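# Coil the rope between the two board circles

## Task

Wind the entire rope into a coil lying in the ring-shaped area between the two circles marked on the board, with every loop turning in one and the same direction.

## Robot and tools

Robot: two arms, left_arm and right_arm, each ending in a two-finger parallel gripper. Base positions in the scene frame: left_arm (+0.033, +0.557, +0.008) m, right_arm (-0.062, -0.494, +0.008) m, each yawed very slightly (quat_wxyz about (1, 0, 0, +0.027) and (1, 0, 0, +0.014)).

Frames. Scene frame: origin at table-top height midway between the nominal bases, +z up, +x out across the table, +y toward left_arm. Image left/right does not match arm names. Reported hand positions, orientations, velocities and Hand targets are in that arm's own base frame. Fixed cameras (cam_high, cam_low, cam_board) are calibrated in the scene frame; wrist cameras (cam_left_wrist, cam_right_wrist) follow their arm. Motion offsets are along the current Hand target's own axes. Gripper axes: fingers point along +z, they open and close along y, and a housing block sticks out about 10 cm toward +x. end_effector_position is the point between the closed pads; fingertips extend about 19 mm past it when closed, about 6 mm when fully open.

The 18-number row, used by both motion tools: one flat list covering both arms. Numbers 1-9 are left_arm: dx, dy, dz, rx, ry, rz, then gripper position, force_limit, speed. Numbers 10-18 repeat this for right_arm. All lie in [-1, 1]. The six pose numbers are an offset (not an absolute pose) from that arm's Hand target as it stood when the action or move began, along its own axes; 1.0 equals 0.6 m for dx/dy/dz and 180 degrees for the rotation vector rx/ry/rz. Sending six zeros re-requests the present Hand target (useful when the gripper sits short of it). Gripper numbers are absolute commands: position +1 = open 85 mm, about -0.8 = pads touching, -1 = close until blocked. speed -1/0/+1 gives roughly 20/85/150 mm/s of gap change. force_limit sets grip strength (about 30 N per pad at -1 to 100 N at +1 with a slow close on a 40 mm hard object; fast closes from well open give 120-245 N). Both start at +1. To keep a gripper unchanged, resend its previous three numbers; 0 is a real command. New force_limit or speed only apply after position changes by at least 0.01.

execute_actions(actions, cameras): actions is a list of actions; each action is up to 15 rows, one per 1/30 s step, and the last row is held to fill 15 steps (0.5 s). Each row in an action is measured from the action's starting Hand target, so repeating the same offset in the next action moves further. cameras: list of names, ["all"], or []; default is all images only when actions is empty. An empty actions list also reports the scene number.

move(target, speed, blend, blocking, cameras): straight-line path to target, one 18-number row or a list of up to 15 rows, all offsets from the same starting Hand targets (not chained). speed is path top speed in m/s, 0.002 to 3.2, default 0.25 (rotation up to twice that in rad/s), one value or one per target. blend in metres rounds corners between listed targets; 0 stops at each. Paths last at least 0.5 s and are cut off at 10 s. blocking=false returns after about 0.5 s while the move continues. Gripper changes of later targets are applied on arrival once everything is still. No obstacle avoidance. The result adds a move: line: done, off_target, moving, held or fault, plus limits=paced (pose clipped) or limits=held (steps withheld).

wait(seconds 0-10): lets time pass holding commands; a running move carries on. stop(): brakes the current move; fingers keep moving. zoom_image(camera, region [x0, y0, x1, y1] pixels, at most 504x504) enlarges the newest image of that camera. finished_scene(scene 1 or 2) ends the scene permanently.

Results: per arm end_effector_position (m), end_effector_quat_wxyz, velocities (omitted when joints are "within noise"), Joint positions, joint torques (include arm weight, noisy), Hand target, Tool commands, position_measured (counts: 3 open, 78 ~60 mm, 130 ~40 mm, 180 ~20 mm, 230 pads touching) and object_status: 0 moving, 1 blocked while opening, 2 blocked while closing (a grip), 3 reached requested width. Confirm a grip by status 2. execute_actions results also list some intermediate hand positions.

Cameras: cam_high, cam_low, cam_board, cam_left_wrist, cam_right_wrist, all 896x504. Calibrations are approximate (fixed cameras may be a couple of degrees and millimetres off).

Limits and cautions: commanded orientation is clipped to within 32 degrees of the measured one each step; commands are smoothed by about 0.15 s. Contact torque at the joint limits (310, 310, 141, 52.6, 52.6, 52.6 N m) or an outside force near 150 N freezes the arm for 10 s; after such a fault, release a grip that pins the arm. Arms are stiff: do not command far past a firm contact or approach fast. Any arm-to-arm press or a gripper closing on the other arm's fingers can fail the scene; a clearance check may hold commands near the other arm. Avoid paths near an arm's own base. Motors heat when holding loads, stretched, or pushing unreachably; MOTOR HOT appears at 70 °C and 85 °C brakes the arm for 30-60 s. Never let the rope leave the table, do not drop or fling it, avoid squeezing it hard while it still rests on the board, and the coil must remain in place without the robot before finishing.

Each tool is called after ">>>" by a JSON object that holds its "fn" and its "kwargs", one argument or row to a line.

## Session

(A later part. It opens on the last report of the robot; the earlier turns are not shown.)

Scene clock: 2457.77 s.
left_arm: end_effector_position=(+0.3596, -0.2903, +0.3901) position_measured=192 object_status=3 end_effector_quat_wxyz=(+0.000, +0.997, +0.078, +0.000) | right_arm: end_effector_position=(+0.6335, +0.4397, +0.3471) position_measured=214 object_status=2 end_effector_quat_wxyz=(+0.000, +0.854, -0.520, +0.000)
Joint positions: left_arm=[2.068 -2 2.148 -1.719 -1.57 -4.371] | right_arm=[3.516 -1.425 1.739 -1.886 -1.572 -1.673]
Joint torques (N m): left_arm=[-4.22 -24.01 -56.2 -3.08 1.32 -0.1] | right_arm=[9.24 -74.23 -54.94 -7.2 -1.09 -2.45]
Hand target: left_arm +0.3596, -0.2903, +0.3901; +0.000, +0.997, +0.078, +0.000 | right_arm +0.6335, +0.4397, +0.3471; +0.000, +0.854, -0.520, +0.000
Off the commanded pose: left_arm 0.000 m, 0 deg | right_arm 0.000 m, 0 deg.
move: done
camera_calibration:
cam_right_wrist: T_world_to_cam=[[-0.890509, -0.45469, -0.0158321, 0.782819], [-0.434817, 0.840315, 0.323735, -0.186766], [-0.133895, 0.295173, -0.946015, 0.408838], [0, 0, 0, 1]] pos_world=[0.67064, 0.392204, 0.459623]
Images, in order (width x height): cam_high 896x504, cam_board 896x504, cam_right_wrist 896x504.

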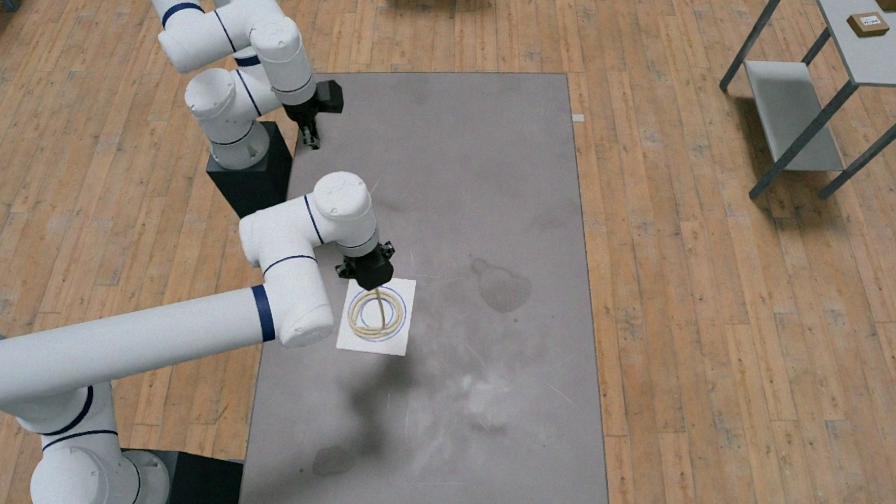

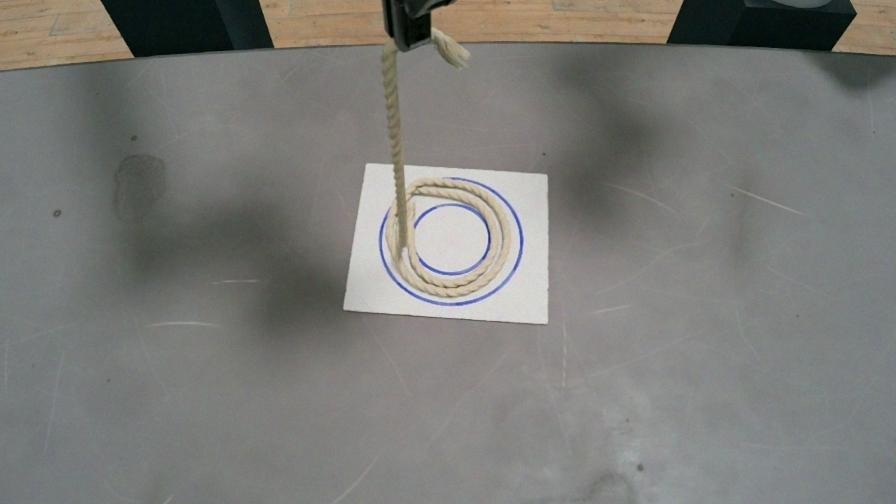

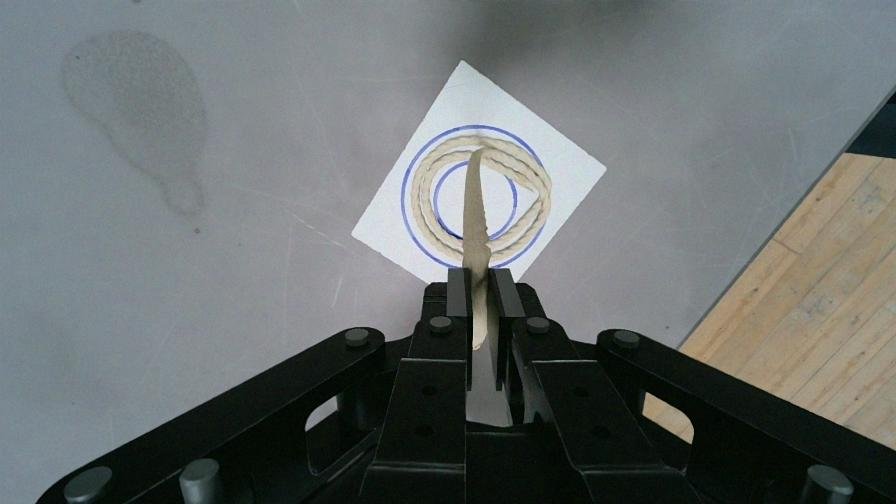

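>>> {"fn": "move", "kwargs": {
  "target": [
    [0, 0, 0, 0, 0, 0, -0.5, -1, -1, -0.0057, -0.0186, 0.035, 0, 0, -0.0778, -0.97, -0.8, -1],
    [0, 0, 0, 0, 0, 0, -0.5, -1, -1, -0.0306, -0.041, 0.07, 0, 0, -0.1556, -0.97, -0.8, -1]
  ],
  "speed": 0.04,
  "blend": 0.005,
  "cameras": ["cam_board", "cam_right_wrist"]
}}

>>> {"fn": "zoom_image", "kwargs": {
  "camera": "cam_board",
  "region": [339, 130, 569, 325]
}}

>>> {"fn": "zoom_image", "kwargs": {
  "camera": "cam_right_wrist",
  "region": [380, 100, 540, 260]
}}

Scene clock: 2480.83 s.
left_arm: end_effector_position=(+0.3596, -0.2903, +0.3901) position_measured=192 object_status=3 end_effector_quat_wxyz=(+0.000, +0.997, +0.078, +0.000) | right_arm: end_effector_position=(+0.6470, +0.4673, +0.3051) position_measured=214 object_status=2 end_effector_quat_wxyz=(+0.000, +0.955, -0.298, +0.000)
Joint positions: left_arm=[2.068 -2 2.148 -1.719 -1.57 -4.371] | right_arm=[3.543 -1.358 1.738 -1.95 -1.572 -2.135]
Joint torques (N m): left_arm=[-4.67 -22.82 -56.28 -3.13 1.25 -0.02] | right_arm=[11.21 -82.12 -52.82 -7.37 0.5 -2.23]
Hand target: left_arm +0.3596, -0.2903, +0.3901; +0.000, +0.997, +0.078, +0.000 | right_arm +0.6470, +0.4673, +0.3050; +0.000, +0.955, -0.298, +0.000
Off the commanded pose: left_arm 0.000 m, 0 deg | right_arm 0.000 m, 0 deg.
move: done
camera_calibration:
cam_right_wrist: T_world_to_cam=[[-0.572741, -0.819591, -0.015436, 0.771471], [-0.778367, 0.537834, 0.323852, 0.173126], [-0.257124, 0.197498, -0.945982, 0.48815], [0, 0, 0, 1]] pos_world=[0.702124, 0.442769, 0.417623]
Images, in order (width x height): cam_board 896x504, cam_right_wrist 896x504.

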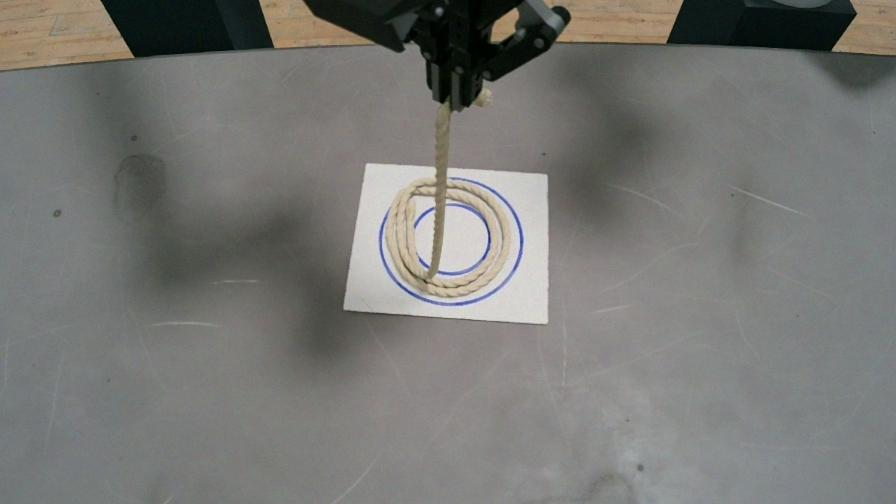

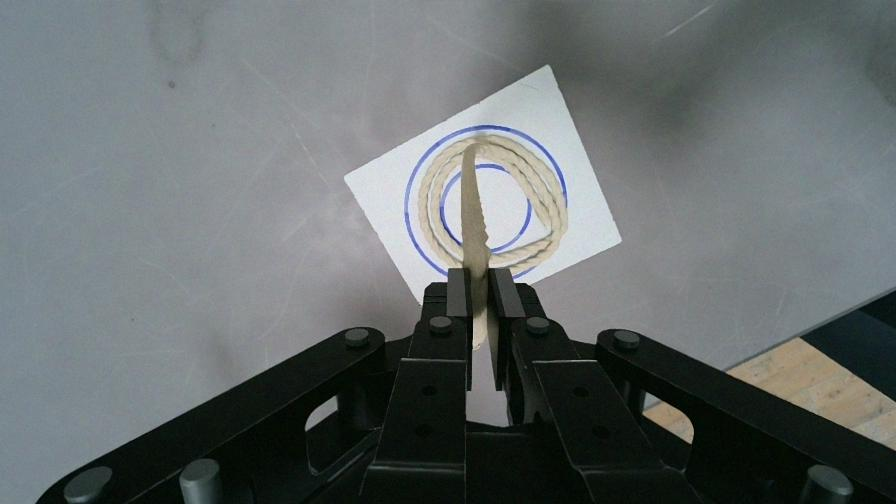

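Scaled by 2.191.

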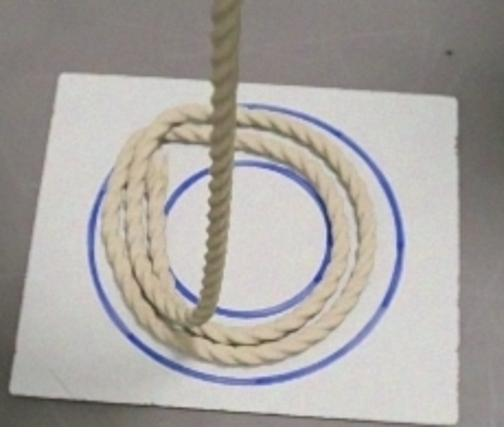

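Scaled by 3.150.

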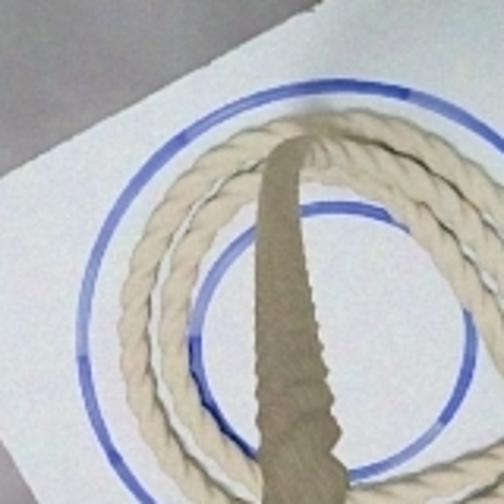

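>>> {"fn": "move", "kwargs": {
  "target": [
    [0, 0, 0, 0, 0, 0, -0.5, -1, -1, -0.0211, -0.0267, 0.035, 0, 0, -0.0778, -0.97, -0.8, -1],
    [0, 0, 0, 0, 0, 0, -0.5, -1, -1, -0.0517, -0.0432, 0.07, 0, 0, -0.1556, -0.97, -0.8, -1]
  ],
  "speed": 0.04,
  "blend": 0.005,
  "cameras": ["cam_board", "cam_right_wrist"]
}}

>>> {"fn": "zoom_image", "kwargs": {
  "camera": "cam_board",
  "region": [339, 130, 569, 325]
}}

>>> {"fn": "zoom_image", "kwargs": {
  "camera": "cam_right_wrist",
  "region": [380, 100, 540, 260]
}}

Scene clock: 2500.40 s.
left_arm: end_effector_position=(+0.3596, -0.2903, +0.3901) position_measured=192 object_status=3 end_effector_quat_wxyz=(+0.000, +0.997, +0.078, +0.000) | right_arm: end_effector_position=(+0.6362, +0.5062, +0.2630) position_measured=214 object_status=2 end_effector_quat_wxyz=(+0.000, +0.998, -0.058, +0.000)
Joint positions: left_arm=[2.068 -2 2.148 -1.719 -1.57 -4.371] | right_arm=[3.594 -1.307 1.753 -2.016 -1.572 -2.573]
Joint torques (N m): left_arm=[-5.02 -24.64 -56.16 -3.28 1.33 0.02] | right_arm=[12.14 -88.71 -30.75 -7.14 -1.03 -2.93]
Hand target: left_arm +0.3596, -0.2903, +0.3901; +0.000, +0.997, +0.078, +0.000 | right_arm +0.6362, +0.5062, +0.2630; +0.000, +0.998, -0.058, +0.000
Off the commanded pose: left_arm 0.000 m, 0 deg | right_arm 0.000 m, 0 deg.
move: done
camera_calibration:
cam_right_wrist: T_world_to_cam=[[-0.120755, -0.992568, -0.0150797, 0.596494], [-0.939659, 0.109394, 0.324151, 0.476755], [-0.320093, 0.0533127, -0.945885, 0.550879], [0, 0, 0, 1]] pos_world=[0.696349, 0.510538, 0.375522]
Images, in order (width x height): cam_board 896x504, cam_right_wrist 896x504.

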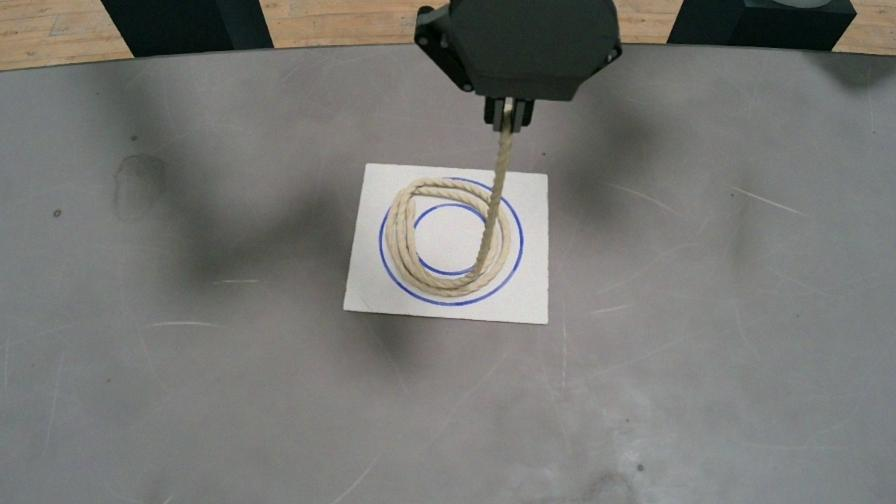

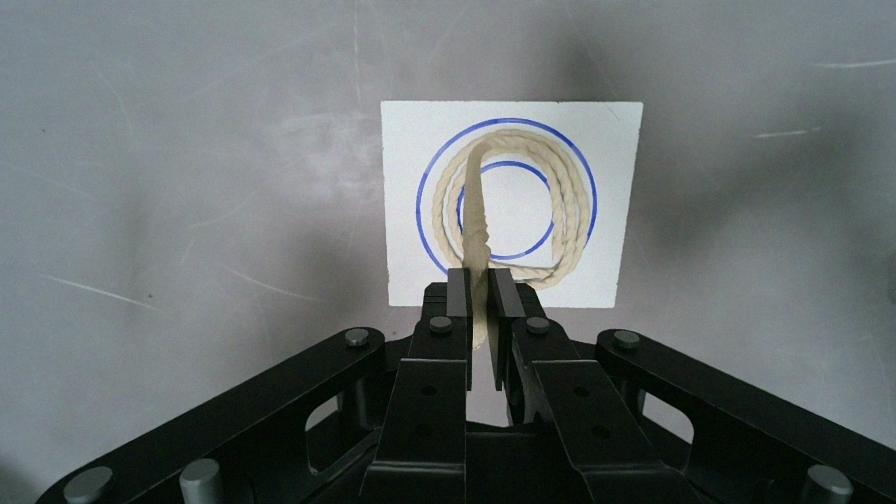

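Scaled by 2.191.

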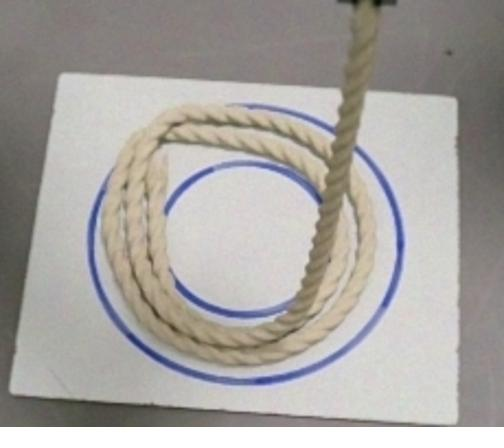

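Scaled by 3.150.

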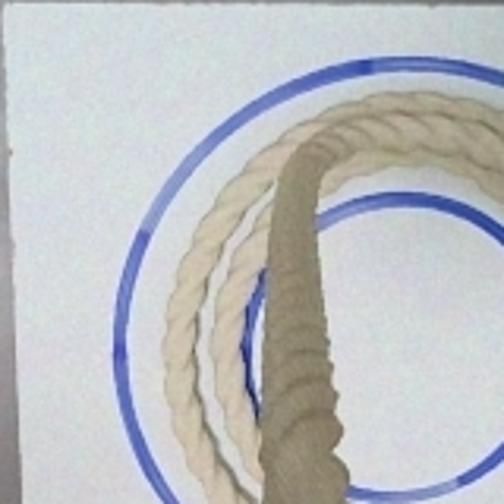

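>>> {"fn": "move", "kwargs": {
  "target": [
    [0, 0, 0, 0, 0, 0, -0.5, -1, -1, -0.0285, -0.0213, 0.035, 0, 0, -0.0778, -0.97, -0.8, -1],
    [0, 0, 0, 0, 0, 0, -0.5, -1, -1, -0.0632, -0.0304, 0.07, 0, 0, -0.1556, -0.97, -0.8, -1]
  ],
  "speed": 0.04,
  "blend": 0.005,
  "cameras": ["cam_board", "cam_right_wrist"]
}}

>>> {"fn": "zoom_image", "kwargs": {
  "camera": "cam_board",
  "region": [339, 130, 569, 325]
}}

>>> {"fn": "zoom_image", "kwargs": {
  "camera": "cam_right_wrist",
  "region": [400, 100, 560, 260]
}}

Scene clock: 2520.23 s.
left_arm: end_effector_position=(+0.3596, -0.2903, +0.3901) position_measured=192 object_status=3 end_effector_quat_wxyz=(+0.000, +0.997, +0.078, +0.000) | right_arm: end_effector_position=(+0.6007, +0.5287, +0.2210) position_measured=214 object_status=2 end_effector_quat_wxyz=(+0.000, +0.983, +0.185, +0.000)
Joint positions: left_arm=[2.068 -2 2.148 -1.719 -1.57 -4.371] | right_arm=[3.64 -1.294 1.818 -2.095 -1.572 -3.016]
Joint torques (N m): left_arm=[-4.15 -22.7 -55.8 -3.35 1.34 -0.04] | right_arm=[10.37 -84.36 -29.93 -6.99 -0.84 -2.55]
Hand target: left_arm +0.3596, -0.2903, +0.3901; +0.000, +0.997, +0.078, +0.000 | right_arm +0.6006, +0.5287, +0.2210; +0.000, +0.983, +0.185, +0.000
Off the commanded pose: left_arm 0.000 m, 0 deg | right_arm 0.000 m, 0 deg.
move: done
camera_calibration:
cam_right_wrist: T_world_to_cam=[[0.359411, -0.93306, -0.0149104, 0.293966], [-0.880926, -0.344514, 0.324469, 0.659211], [-0.307886, -0.103483, -0.945779, 0.574165], [0, 0, 0, 1]] pos_world=[0.651839, 0.560812, 0.333523]
Images, in order (width x height): cam_board 896x504, cam_right_wrist 896x504.

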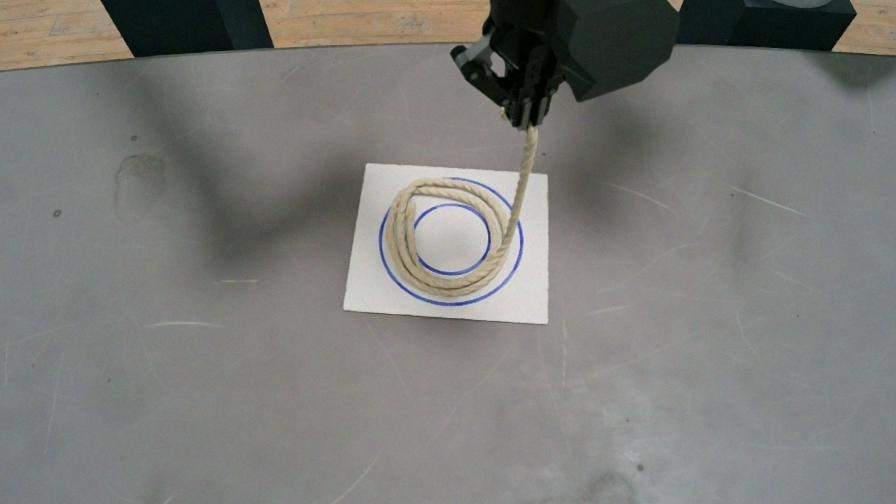

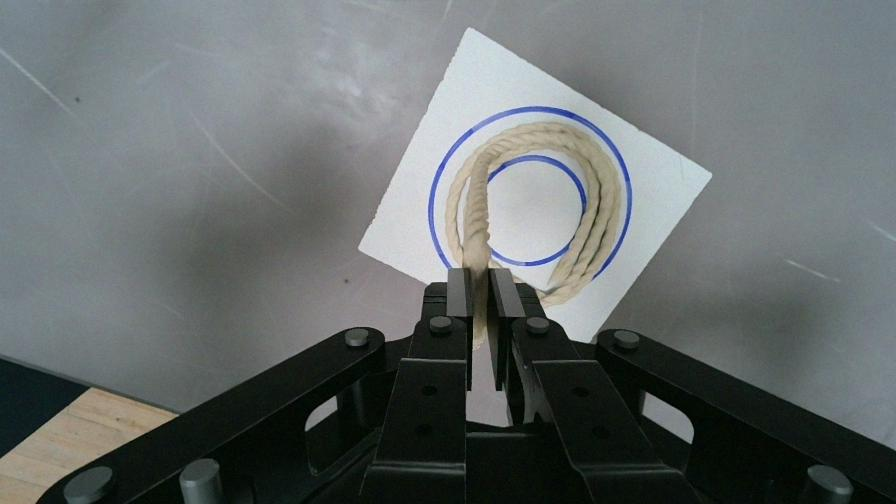

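Scaled by 2.191.

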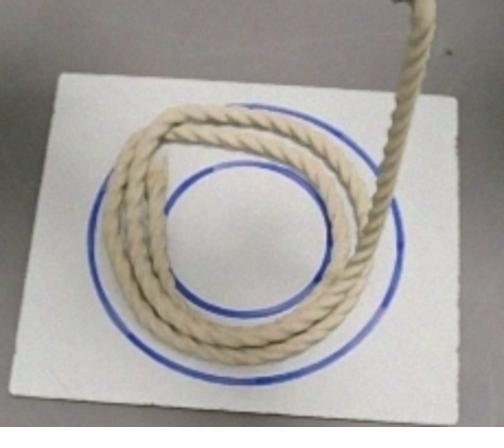

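Scaled by 3.150.

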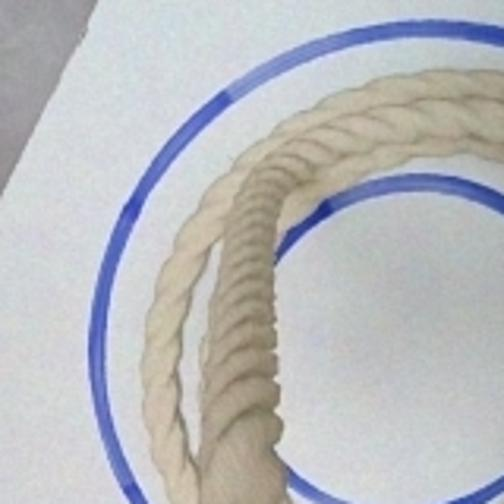

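>>> {"fn": "move", "kwargs": {
  "target": [
    [0, 0, 0, 0, 0, 0, -0.5, -1, -1, -0.0358, -0.0094, 0.035, 0, 0, -0.0778, -0.97, -0.8, -1],
    [0, 0, 0, 0, 0, 0, -0.5, -1, -1, -0.0674, -0.0101, 0.07, 0, 0, -0.1556, -0.97, -0.8, -1]
  ],
  "speed": 0.04,
  "blend": 0.005,
  "cameras": ["cam_board", "cam_right_wrist"]
}}

>>> {"fn": "zoom_image", "kwargs": {
  "camera": "cam_board",
  "region": [339, 130, 569, 325]
}}

>>> {"fn": "zoom_image", "kwargs": {
  "camera": "cam_right_wrist",
  "region": [420, 100, 620, 300]
}}

Scene clock: 2541.23 s.
left_arm: end_effector_position=(+0.3596, -0.2903, +0.3901) position_measured=192 object_status=3 end_effector_quat_wxyz=(+0.000, +0.997, +0.078, +0.000) | right_arm: end_effector_position=(+0.5608, +0.5195, +0.1790) position_measured=214 object_status=2 end_effector_quat_wxyz=(+0.000, +0.909, +0.418, +0.000)
Joint positions: left_arm=[2.068 -2 2.148 -1.719 -1.57 -4.371] | right_arm=[3.655 -1.308 1.925 -2.187 -1.572 -3.49]
Joint torques (N m): left_arm=[-4.72 -24.21 -55.72 -3.55 1.23 0.01] | right_arm=[9.82 -132.22 -27.76 -7.53 -1.05 -2.8]
Hand target: left_arm +0.3596, -0.2903, +0.3901; +0.000, +0.997, +0.078, +0.000 | right_arm +0.5608, +0.5195, +0.1790; +0.000, +0.909, +0.418, +0.000
Off the commanded pose: left_arm 0.000 m, 0 deg | right_arm 0.000 m, 0 deg.
move: done
camera_calibration:
cam_right_wrist: T_world_to_cam=[[0.75554, -0.654932, -0.0149529, -0.0675356], [-0.615782, -0.717795, 0.324935, 0.679718], [-0.223544, -0.236294, -0.945618, 0.542817], [0, 0, 0, 1]] pos_world=[0.590928, 0.571931, 0.291424]
Images, in order (width x height): cam_board 896x504, cam_right_wrist 896x504.

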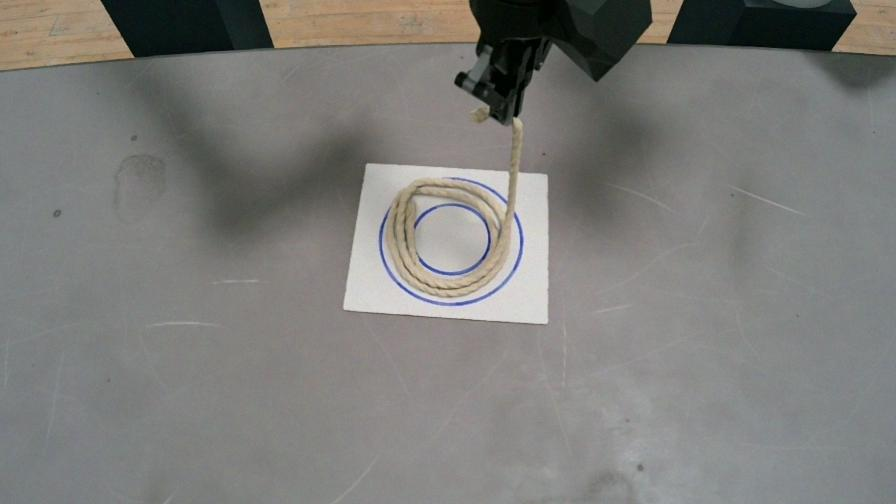

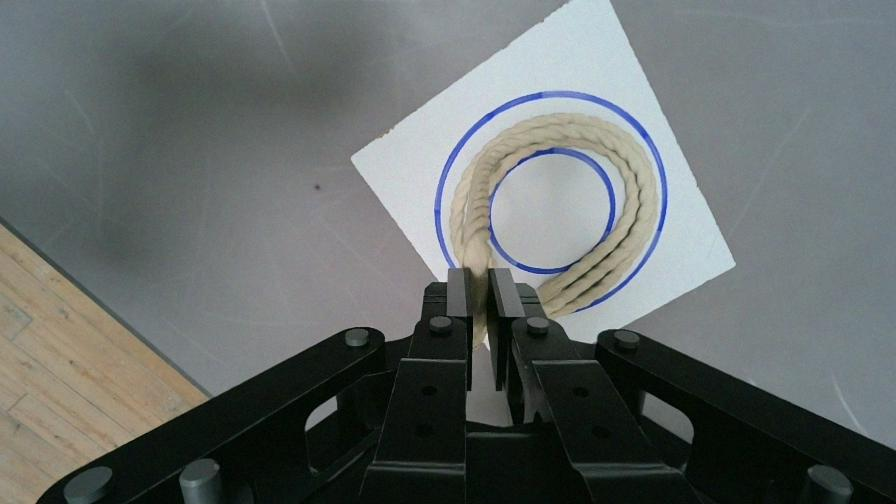

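Scaled by 2.191.

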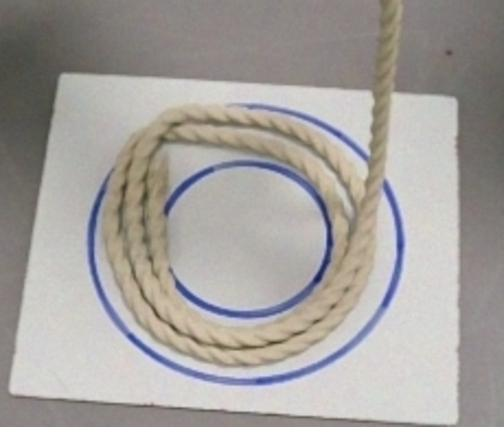

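Scaled by 2.520.

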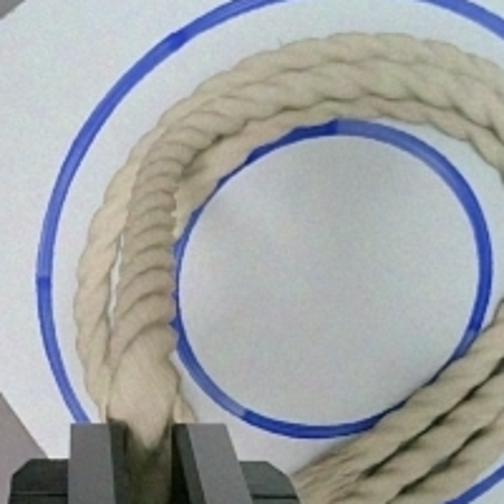

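>>> {"fn": "move", "kwargs": {
  "target": [
    [0, 0, 0, 0, 0, 0, -0.5, -1, -1, -0.0355, -0.0038, 0.035, 0, 0, -0.0778, -0.97, -0.8, -1],
    [0, 0, 0, 0, 0, 0, -0.5, -1, -1, -0.0665, 0.0028, 0.07, 0, 0, -0.1556, -0.97, -0.8, -1]
  ],
  "speed": 0.04,
  "blend": 0.005,
  "cameras": ["cam_board", "cam_right_wrist"]
}}

>>> {"fn": "zoom_image", "kwargs": {
  "camera": "cam_board",
  "region": [339, 130, 569, 325]
}}

>>> {"fn": "zoom_image", "kwargs": {
  "camera": "cam_right_wrist",
  "region": [440, 100, 640, 300]
}}

Scene clock: 2561.87 s.
left_arm: end_effector_position=(+0.3596, -0.2903, +0.3901) position_measured=192 object_status=3 end_effector_quat_wxyz=(+0.000, +0.997, +0.078, +0.000) | right_arm: end_effector_position=(+0.5361, +0.4881, +0.1370) position_measured=214 object_status=2 end_effector_quat_wxyz=(+0.000, +0.781, +0.625, +0.000)
Joint positions: left_arm=[2.068 -2 2.148 -1.719 -1.57 -4.371] | right_arm=[3.633 -1.319 2.032 -2.285 -1.572 -4.001]
Joint torques (N m): left_arm=[-3.99 -24.33 -55.51 -3.7 1.26 0.11] | right_arm=[-5.41 -124.48 -26.01 -7.51 -0.72 -2.31]
Hand target: left_arm +0.3596, -0.2903, +0.3901; +0.000, +0.997, +0.078, +0.000 | right_arm +0.5361, +0.4881, +0.1370; +0.000, +0.780, +0.625, +0.000
Off the commanded pose: left_arm 0.000 m, 0 deg | right_arm 0.000 m, 0 deg.
move: done
camera_calibration:
cam_right_wrist: T_world_to_cam=[[0.974607, -0.223406, -0.0151683, -0.398101], [-0.206478, -0.922836, 0.325176, 0.536288], [-0.0866443, -0.313787, -0.945532, 0.454613], [0, 0, 0, 1]] pos_world=[0.538113, 0.548619, 0.249425]
Images, in order (width x height): cam_board 896x504, cam_right_wrist 896x504.

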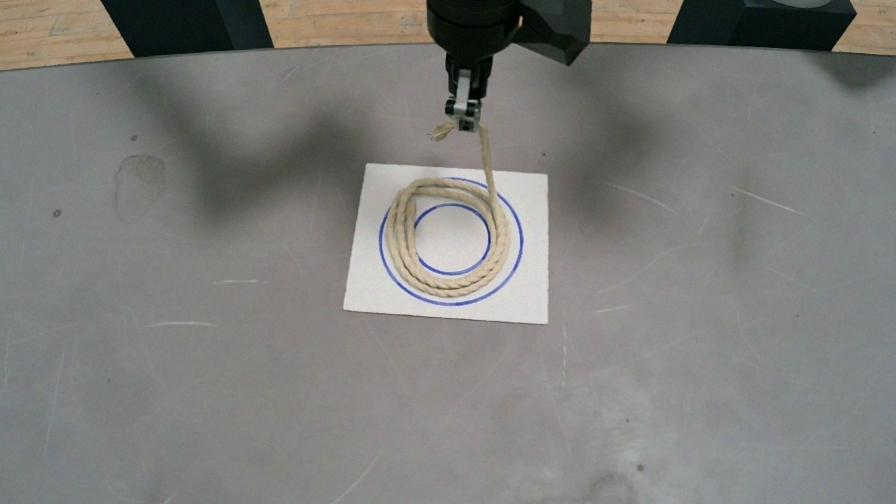

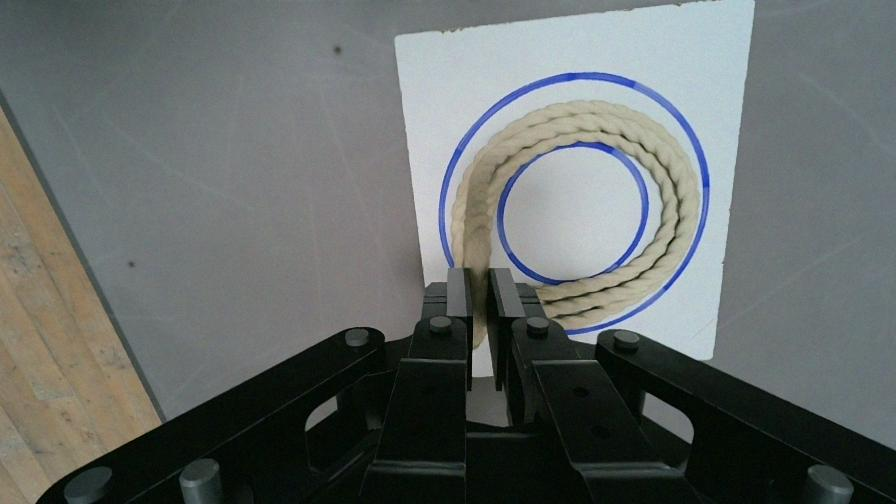

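Scaled by 2.191.

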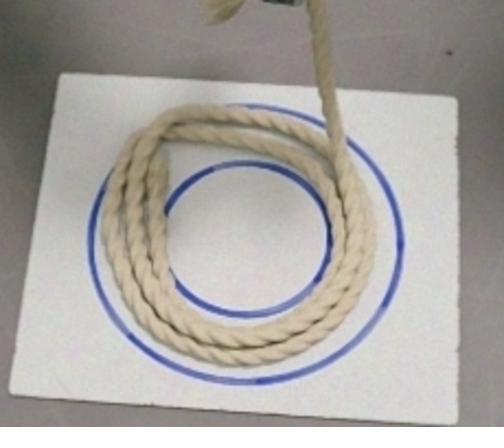

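Scaled by 2.520.

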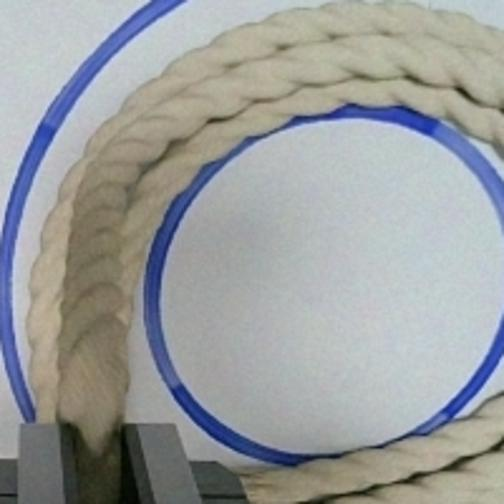

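>>> {"fn": "move", "kwargs": {
  "target": [
    [0, 0, 0, 0, 0, 0, -0.5, -1, -1, -0.0315, 0, 0.035, 0, 0, -0.0778, -0.97, -0.8, -1],
    [0, 0, 0, 0, 0, 0, -0.5, -1, -1, -0.0602, 0.0083, 0.07, 0, 0, -0.1556, -0.97, -0.8, -1]
  ],
  "speed": 0.04,
  "blend": 0.005,
  "cameras": ["cam_board", "cam_right_wrist"]
}}

>>> {"fn": "zoom_image", "kwargs": {
  "camera": "cam_board",
  "region": [339, 130, 569, 325]
}}

>>> {"fn": "zoom_image", "kwargs": {
  "camera": "cam_right_wrist",
  "region": [440, 100, 640, 300]
}}

Scene clock: 2580.37 s.
left_arm: end_effector_position=(+0.3596, -0.2903, +0.3901) position_measured=192 object_status=3 end_effector_quat_wxyz=(+0.000, +0.997, +0.078, +0.000) | right_arm: end_effector_position=(+0.5331, +0.4518, +0.0950) position_measured=214 object_status=2 end_effector_quat_wxyz=(+0.000, +0.606, +0.795, +0.000)
Joint positions: left_arm=[2.068 -2 2.148 -1.719 -1.57 -4.371] | right_arm=[3.588 -1.301 2.11 -2.38 -1.572 -4.535]
Joint torques (N m): left_arm=[-4.61 -23.86 -55.31 -3.56 1.24 0.01] | right_arm=[-5.94 -73.98 -23.35 -7.15 -0.39 -2.4]
Hand target: left_arm +0.3596, -0.2903, +0.3901; +0.000, +0.997, +0.078, +0.000 | right_arm +0.5331, +0.4518, +0.0950; +0.000, +0.606, +0.795, +0.000
Off the commanded pose: left_arm 0.000 m, 0 deg | right_arm 0.000 m, 0 deg.
move: done
camera_calibration:
cam_right_wrist: T_world_to_cam=[[0.965375, 0.260403, -0.0155187, -0.617563], [0.251136, -0.91163, 0.325362, 0.266687], [0.0705779, -0.317994, -0.945462, 0.321303], [0, 0, 0, 1]] pos_world=[0.506529, 0.506107, 0.207426]
Images, in order (width x height): cam_board 896x504, cam_right_wrist 896x504.

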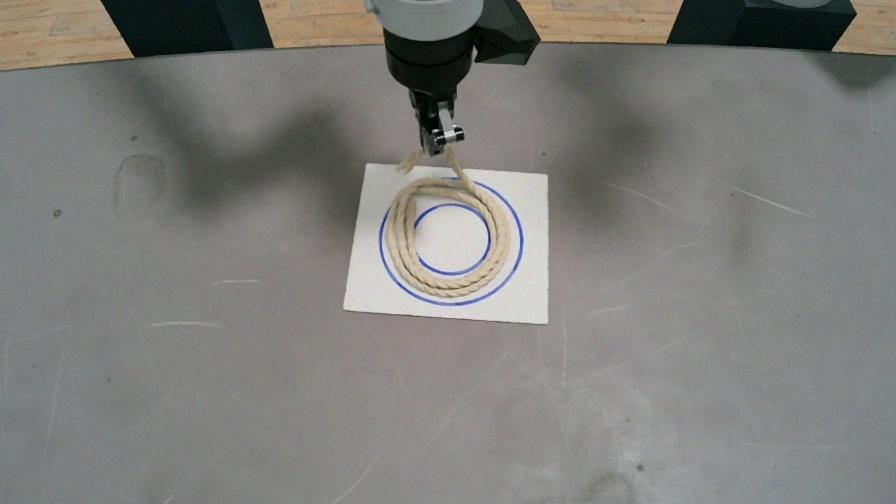

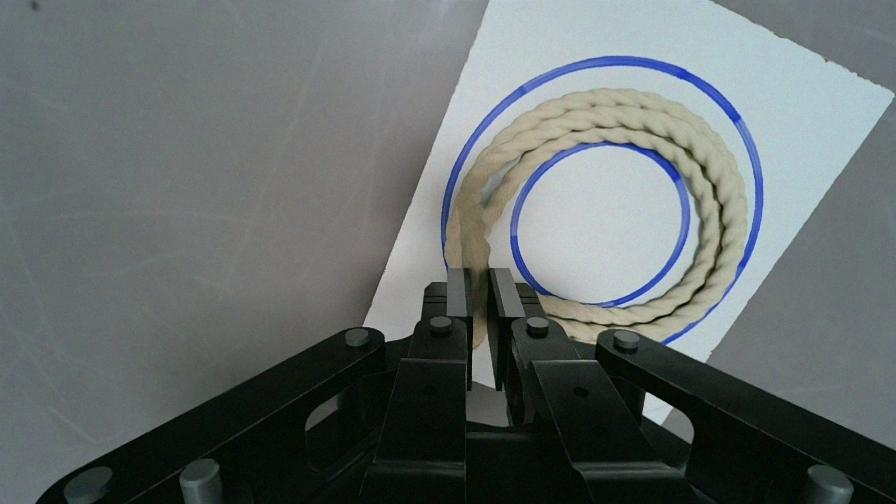

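Scaled by 2.191.

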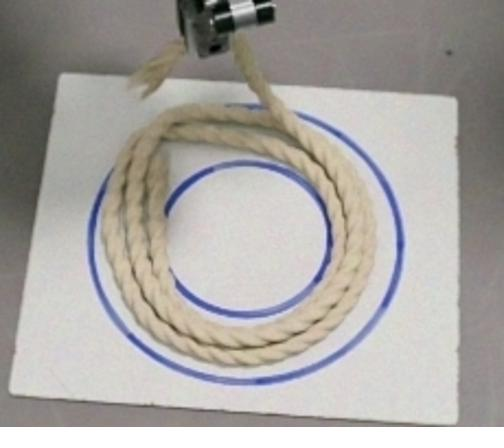

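Scaled by 2.520.

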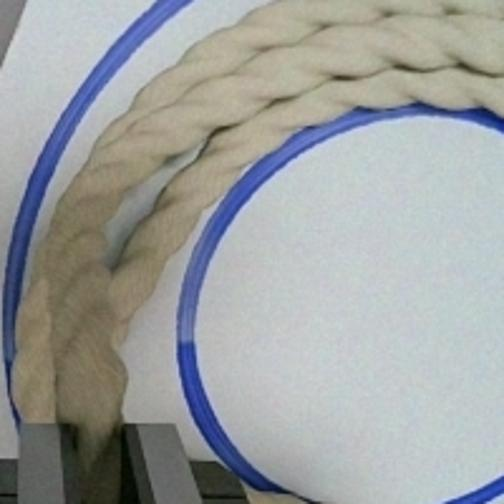

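>>> {"fn": "move", "kwargs": {
  "target": [0, 0, 0, 0, 0, 0, -0.5, -1, -1, -0.0386, -0.0014, 0.0333, 0, 0, -0.0167, -0.97, -0.8, -1],
  "speed": 0.03,
  "cameras": ["cam_board", "cam_right_wrist"]
}}

>>> {"fn": "zoom_image", "kwargs": {
  "camera": "cam_board",
  "region": [339, 130, 569, 325]
}}

>>> {"fn": "zoom_image", "kwargs": {
  "camera": "cam_right_wrist",
  "region": [440, 100, 680, 340]
}}

Scene clock: 2612.50 s.
left_arm: end_effector_position=(+0.3596, -0.2903, +0.3901) position_measured=192 object_status=3 end_effector_quat_wxyz=(+0.000, +0.997, +0.078, +0.000) | right_arm: end_effector_position=(+0.5384, +0.4292, +0.0751) position_measured=214 object_status=2 end_effector_quat_wxyz=(+0.000, +0.585, +0.811, +0.000)
Joint positions: left_arm=[2.068 -2 2.148 -1.719 -1.57 -4.371] | right_arm=[3.554 -1.287 2.141 -2.425 -1.572 -4.621]
Joint torques (N m): left_arm=[-4.67 -24 -54.87 -3.61 1.38 -0.05] | right_arm=[-7.55 -71.29 -20.54 -7.44 0.24 -2.5]
Hand target: left_arm +0.3596, -0.2903, +0.3901; +0.000, +0.997, +0.078, +0.000 | right_arm +0.5385, +0.4292, +0.0751; +0.000, +0.585, +0.811, +0.000
Off the commanded pose: left_arm 0.000 m, 0 deg | right_arm 0.000 m, 0 deg.
move: done
camera_calibration:
cam_right_wrist: T_world_to_cam=[[0.950369, 0.310733, -0.0155952, -0.630677], [0.298677, -0.897161, 0.325413, 0.21947], [0.0871253, -0.313921, -0.945443, 0.28429], [0, 0, 0, 1]] pos_world=[0.509057, 0.482117, 0.187526]
Images, in order (width x height): cam_board 896x504, cam_right_wrist 896x504.

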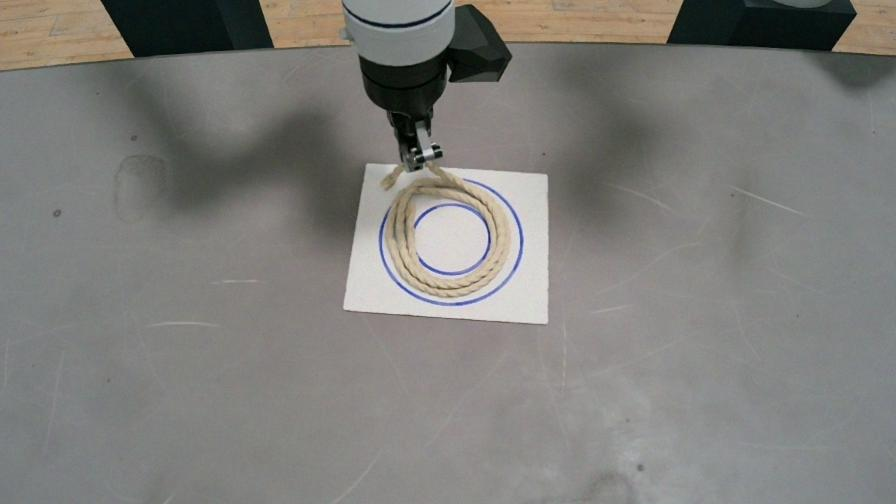

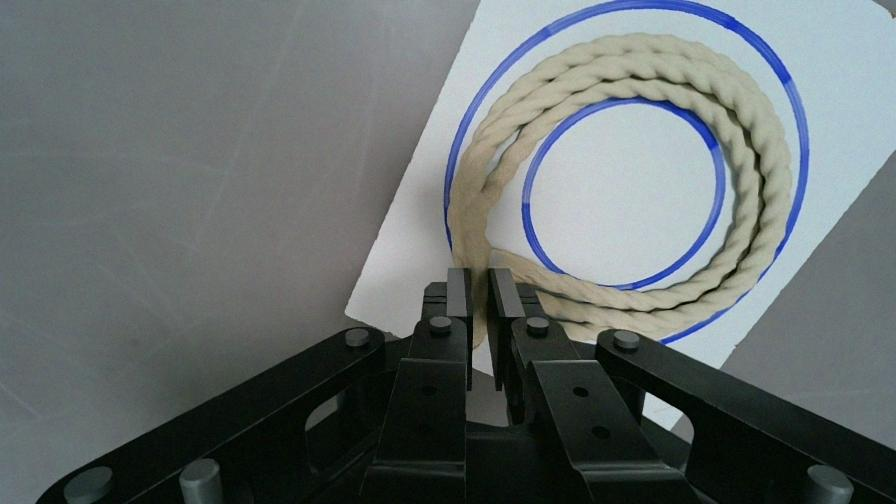

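Scaled by 2.191.

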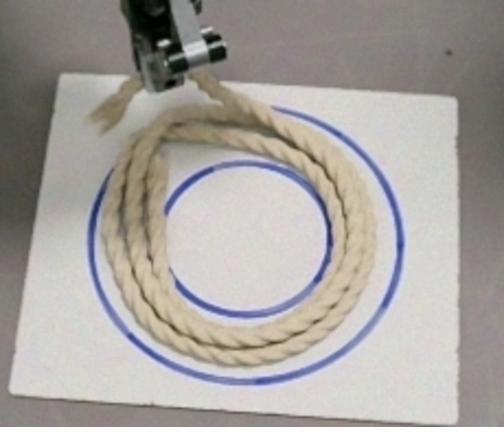

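Scaled by 2.100.

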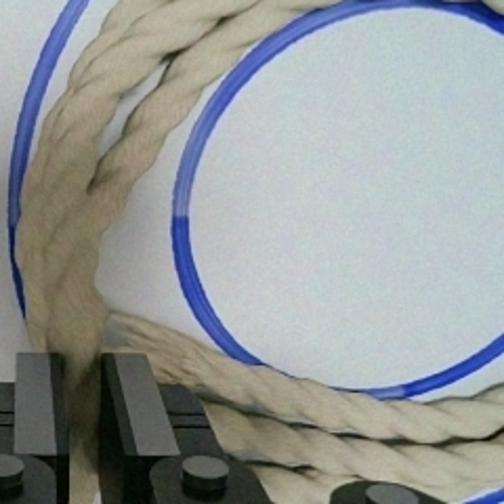

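>>> {"fn": "move", "kwargs": {
  "target": [0, 0, 0, 0, 0, 0, -0.5, -1, -1, -0.0293, 0.0156, 0.0317, 0, 0, -0.0833, -0.97, -0.8, -1],
  "speed": 0.04,
  "cameras": ["cam_board", "cam_right_wrist", "cam_low"]
}}

>>> {"fn": "zoom_image", "kwargs": {
  "camera": "cam_board",
  "region": [339, 130, 569, 325]
}}

>>> {"fn": "zoom_image", "kwargs": {
  "camera": "cam_right_wrist",
  "region": [400, 80, 680, 360]
}}

>>> {"fn": "zoom_image", "kwargs": {
  "camera": "cam_low",
  "region": [370, 180, 540, 300]
}}

Scene clock: 2625.70 s.
left_arm: end_effector_position=(+0.3596, -0.2903, +0.3901) position_measured=192 object_status=3 end_effector_quat_wxyz=(+0.000, +0.997, +0.078, +0.000) | right_arm: end_effector_position=(+0.5529, +0.4155, +0.0561) position_measured=214 object_status=2 end_effector_quat_wxyz=(+0.000, +0.474, +0.880, +0.000)
Joint positions: left_arm=[2.068 -2 2.148 -1.719 -1.57 -4.371] | right_arm=[3.527 -1.255 2.145 -2.461 -1.572 -4.91]
Joint torques (N m): left_arm=[-4.65 -22.95 -55.23 -3.73 1.14 0.01] | right_arm=[-5.58 -73.95 -20.68 -7.16 0.1 -2.75]
Hand target: left_arm +0.3596, -0.2903, +0.3901; +0.000, +0.997, +0.078, +0.000 | right_arm +0.5529, +0.4155, +0.0560; +0.000, +0.474, +0.880, +0.000
Off the commanded pose: left_arm 0.000 m, 0 deg | right_arm 0.000 m, 0 deg.
move: done
camera_calibration:
cam_right_wrist: T_world_to_cam=[[0.837658, 0.545967, -0.0157988, -0.675845], [0.520611, -0.789337, 0.325441, 0.0414853], [0.16521, -0.280833, -0.94543, 0.203828], [0, 0, 0, 1]] pos_world=[0.510854, 0.458976, 0.168527]
Images, in order (width x height): cam_low 896x504, cam_board 896x504, cam_right_wrist 896x504.

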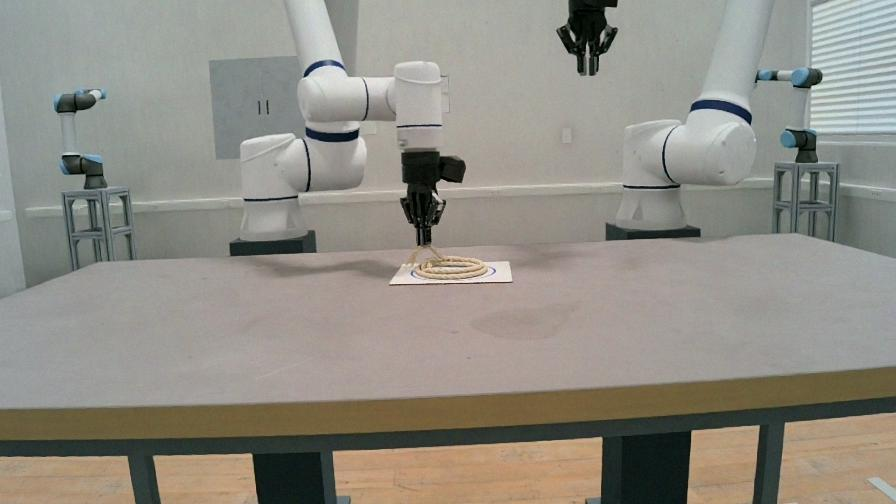

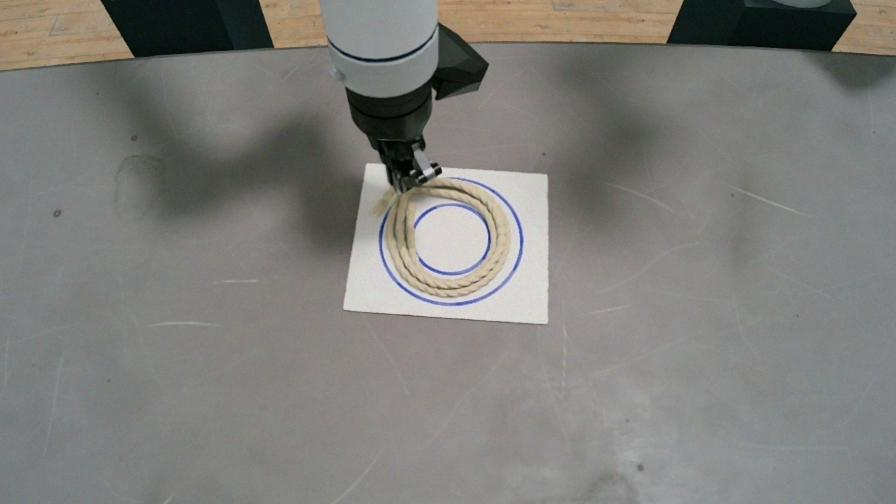

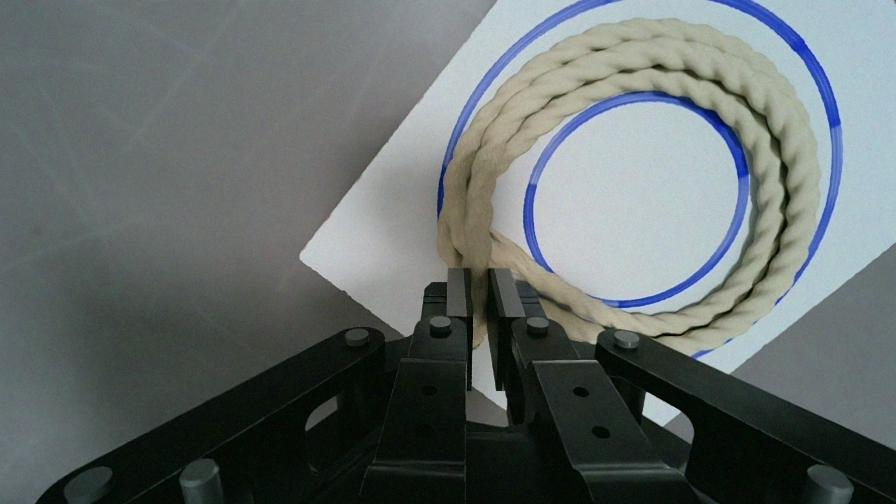

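Scaled by 2.191.

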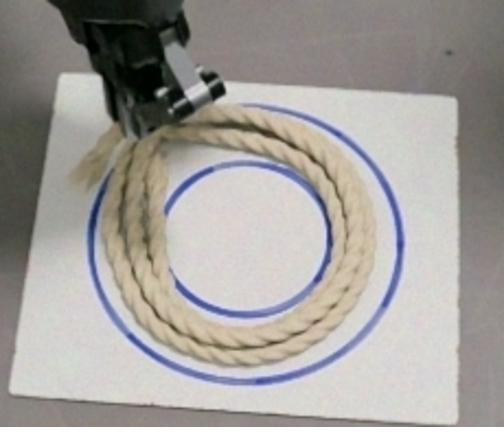

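Scaled by 1.800.

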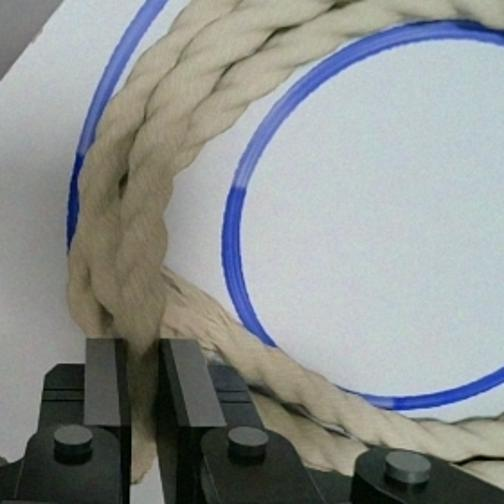

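Scaled by 2.965.

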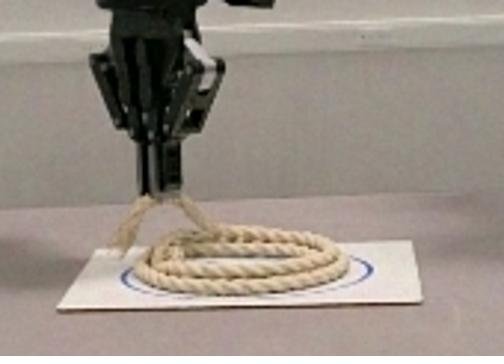

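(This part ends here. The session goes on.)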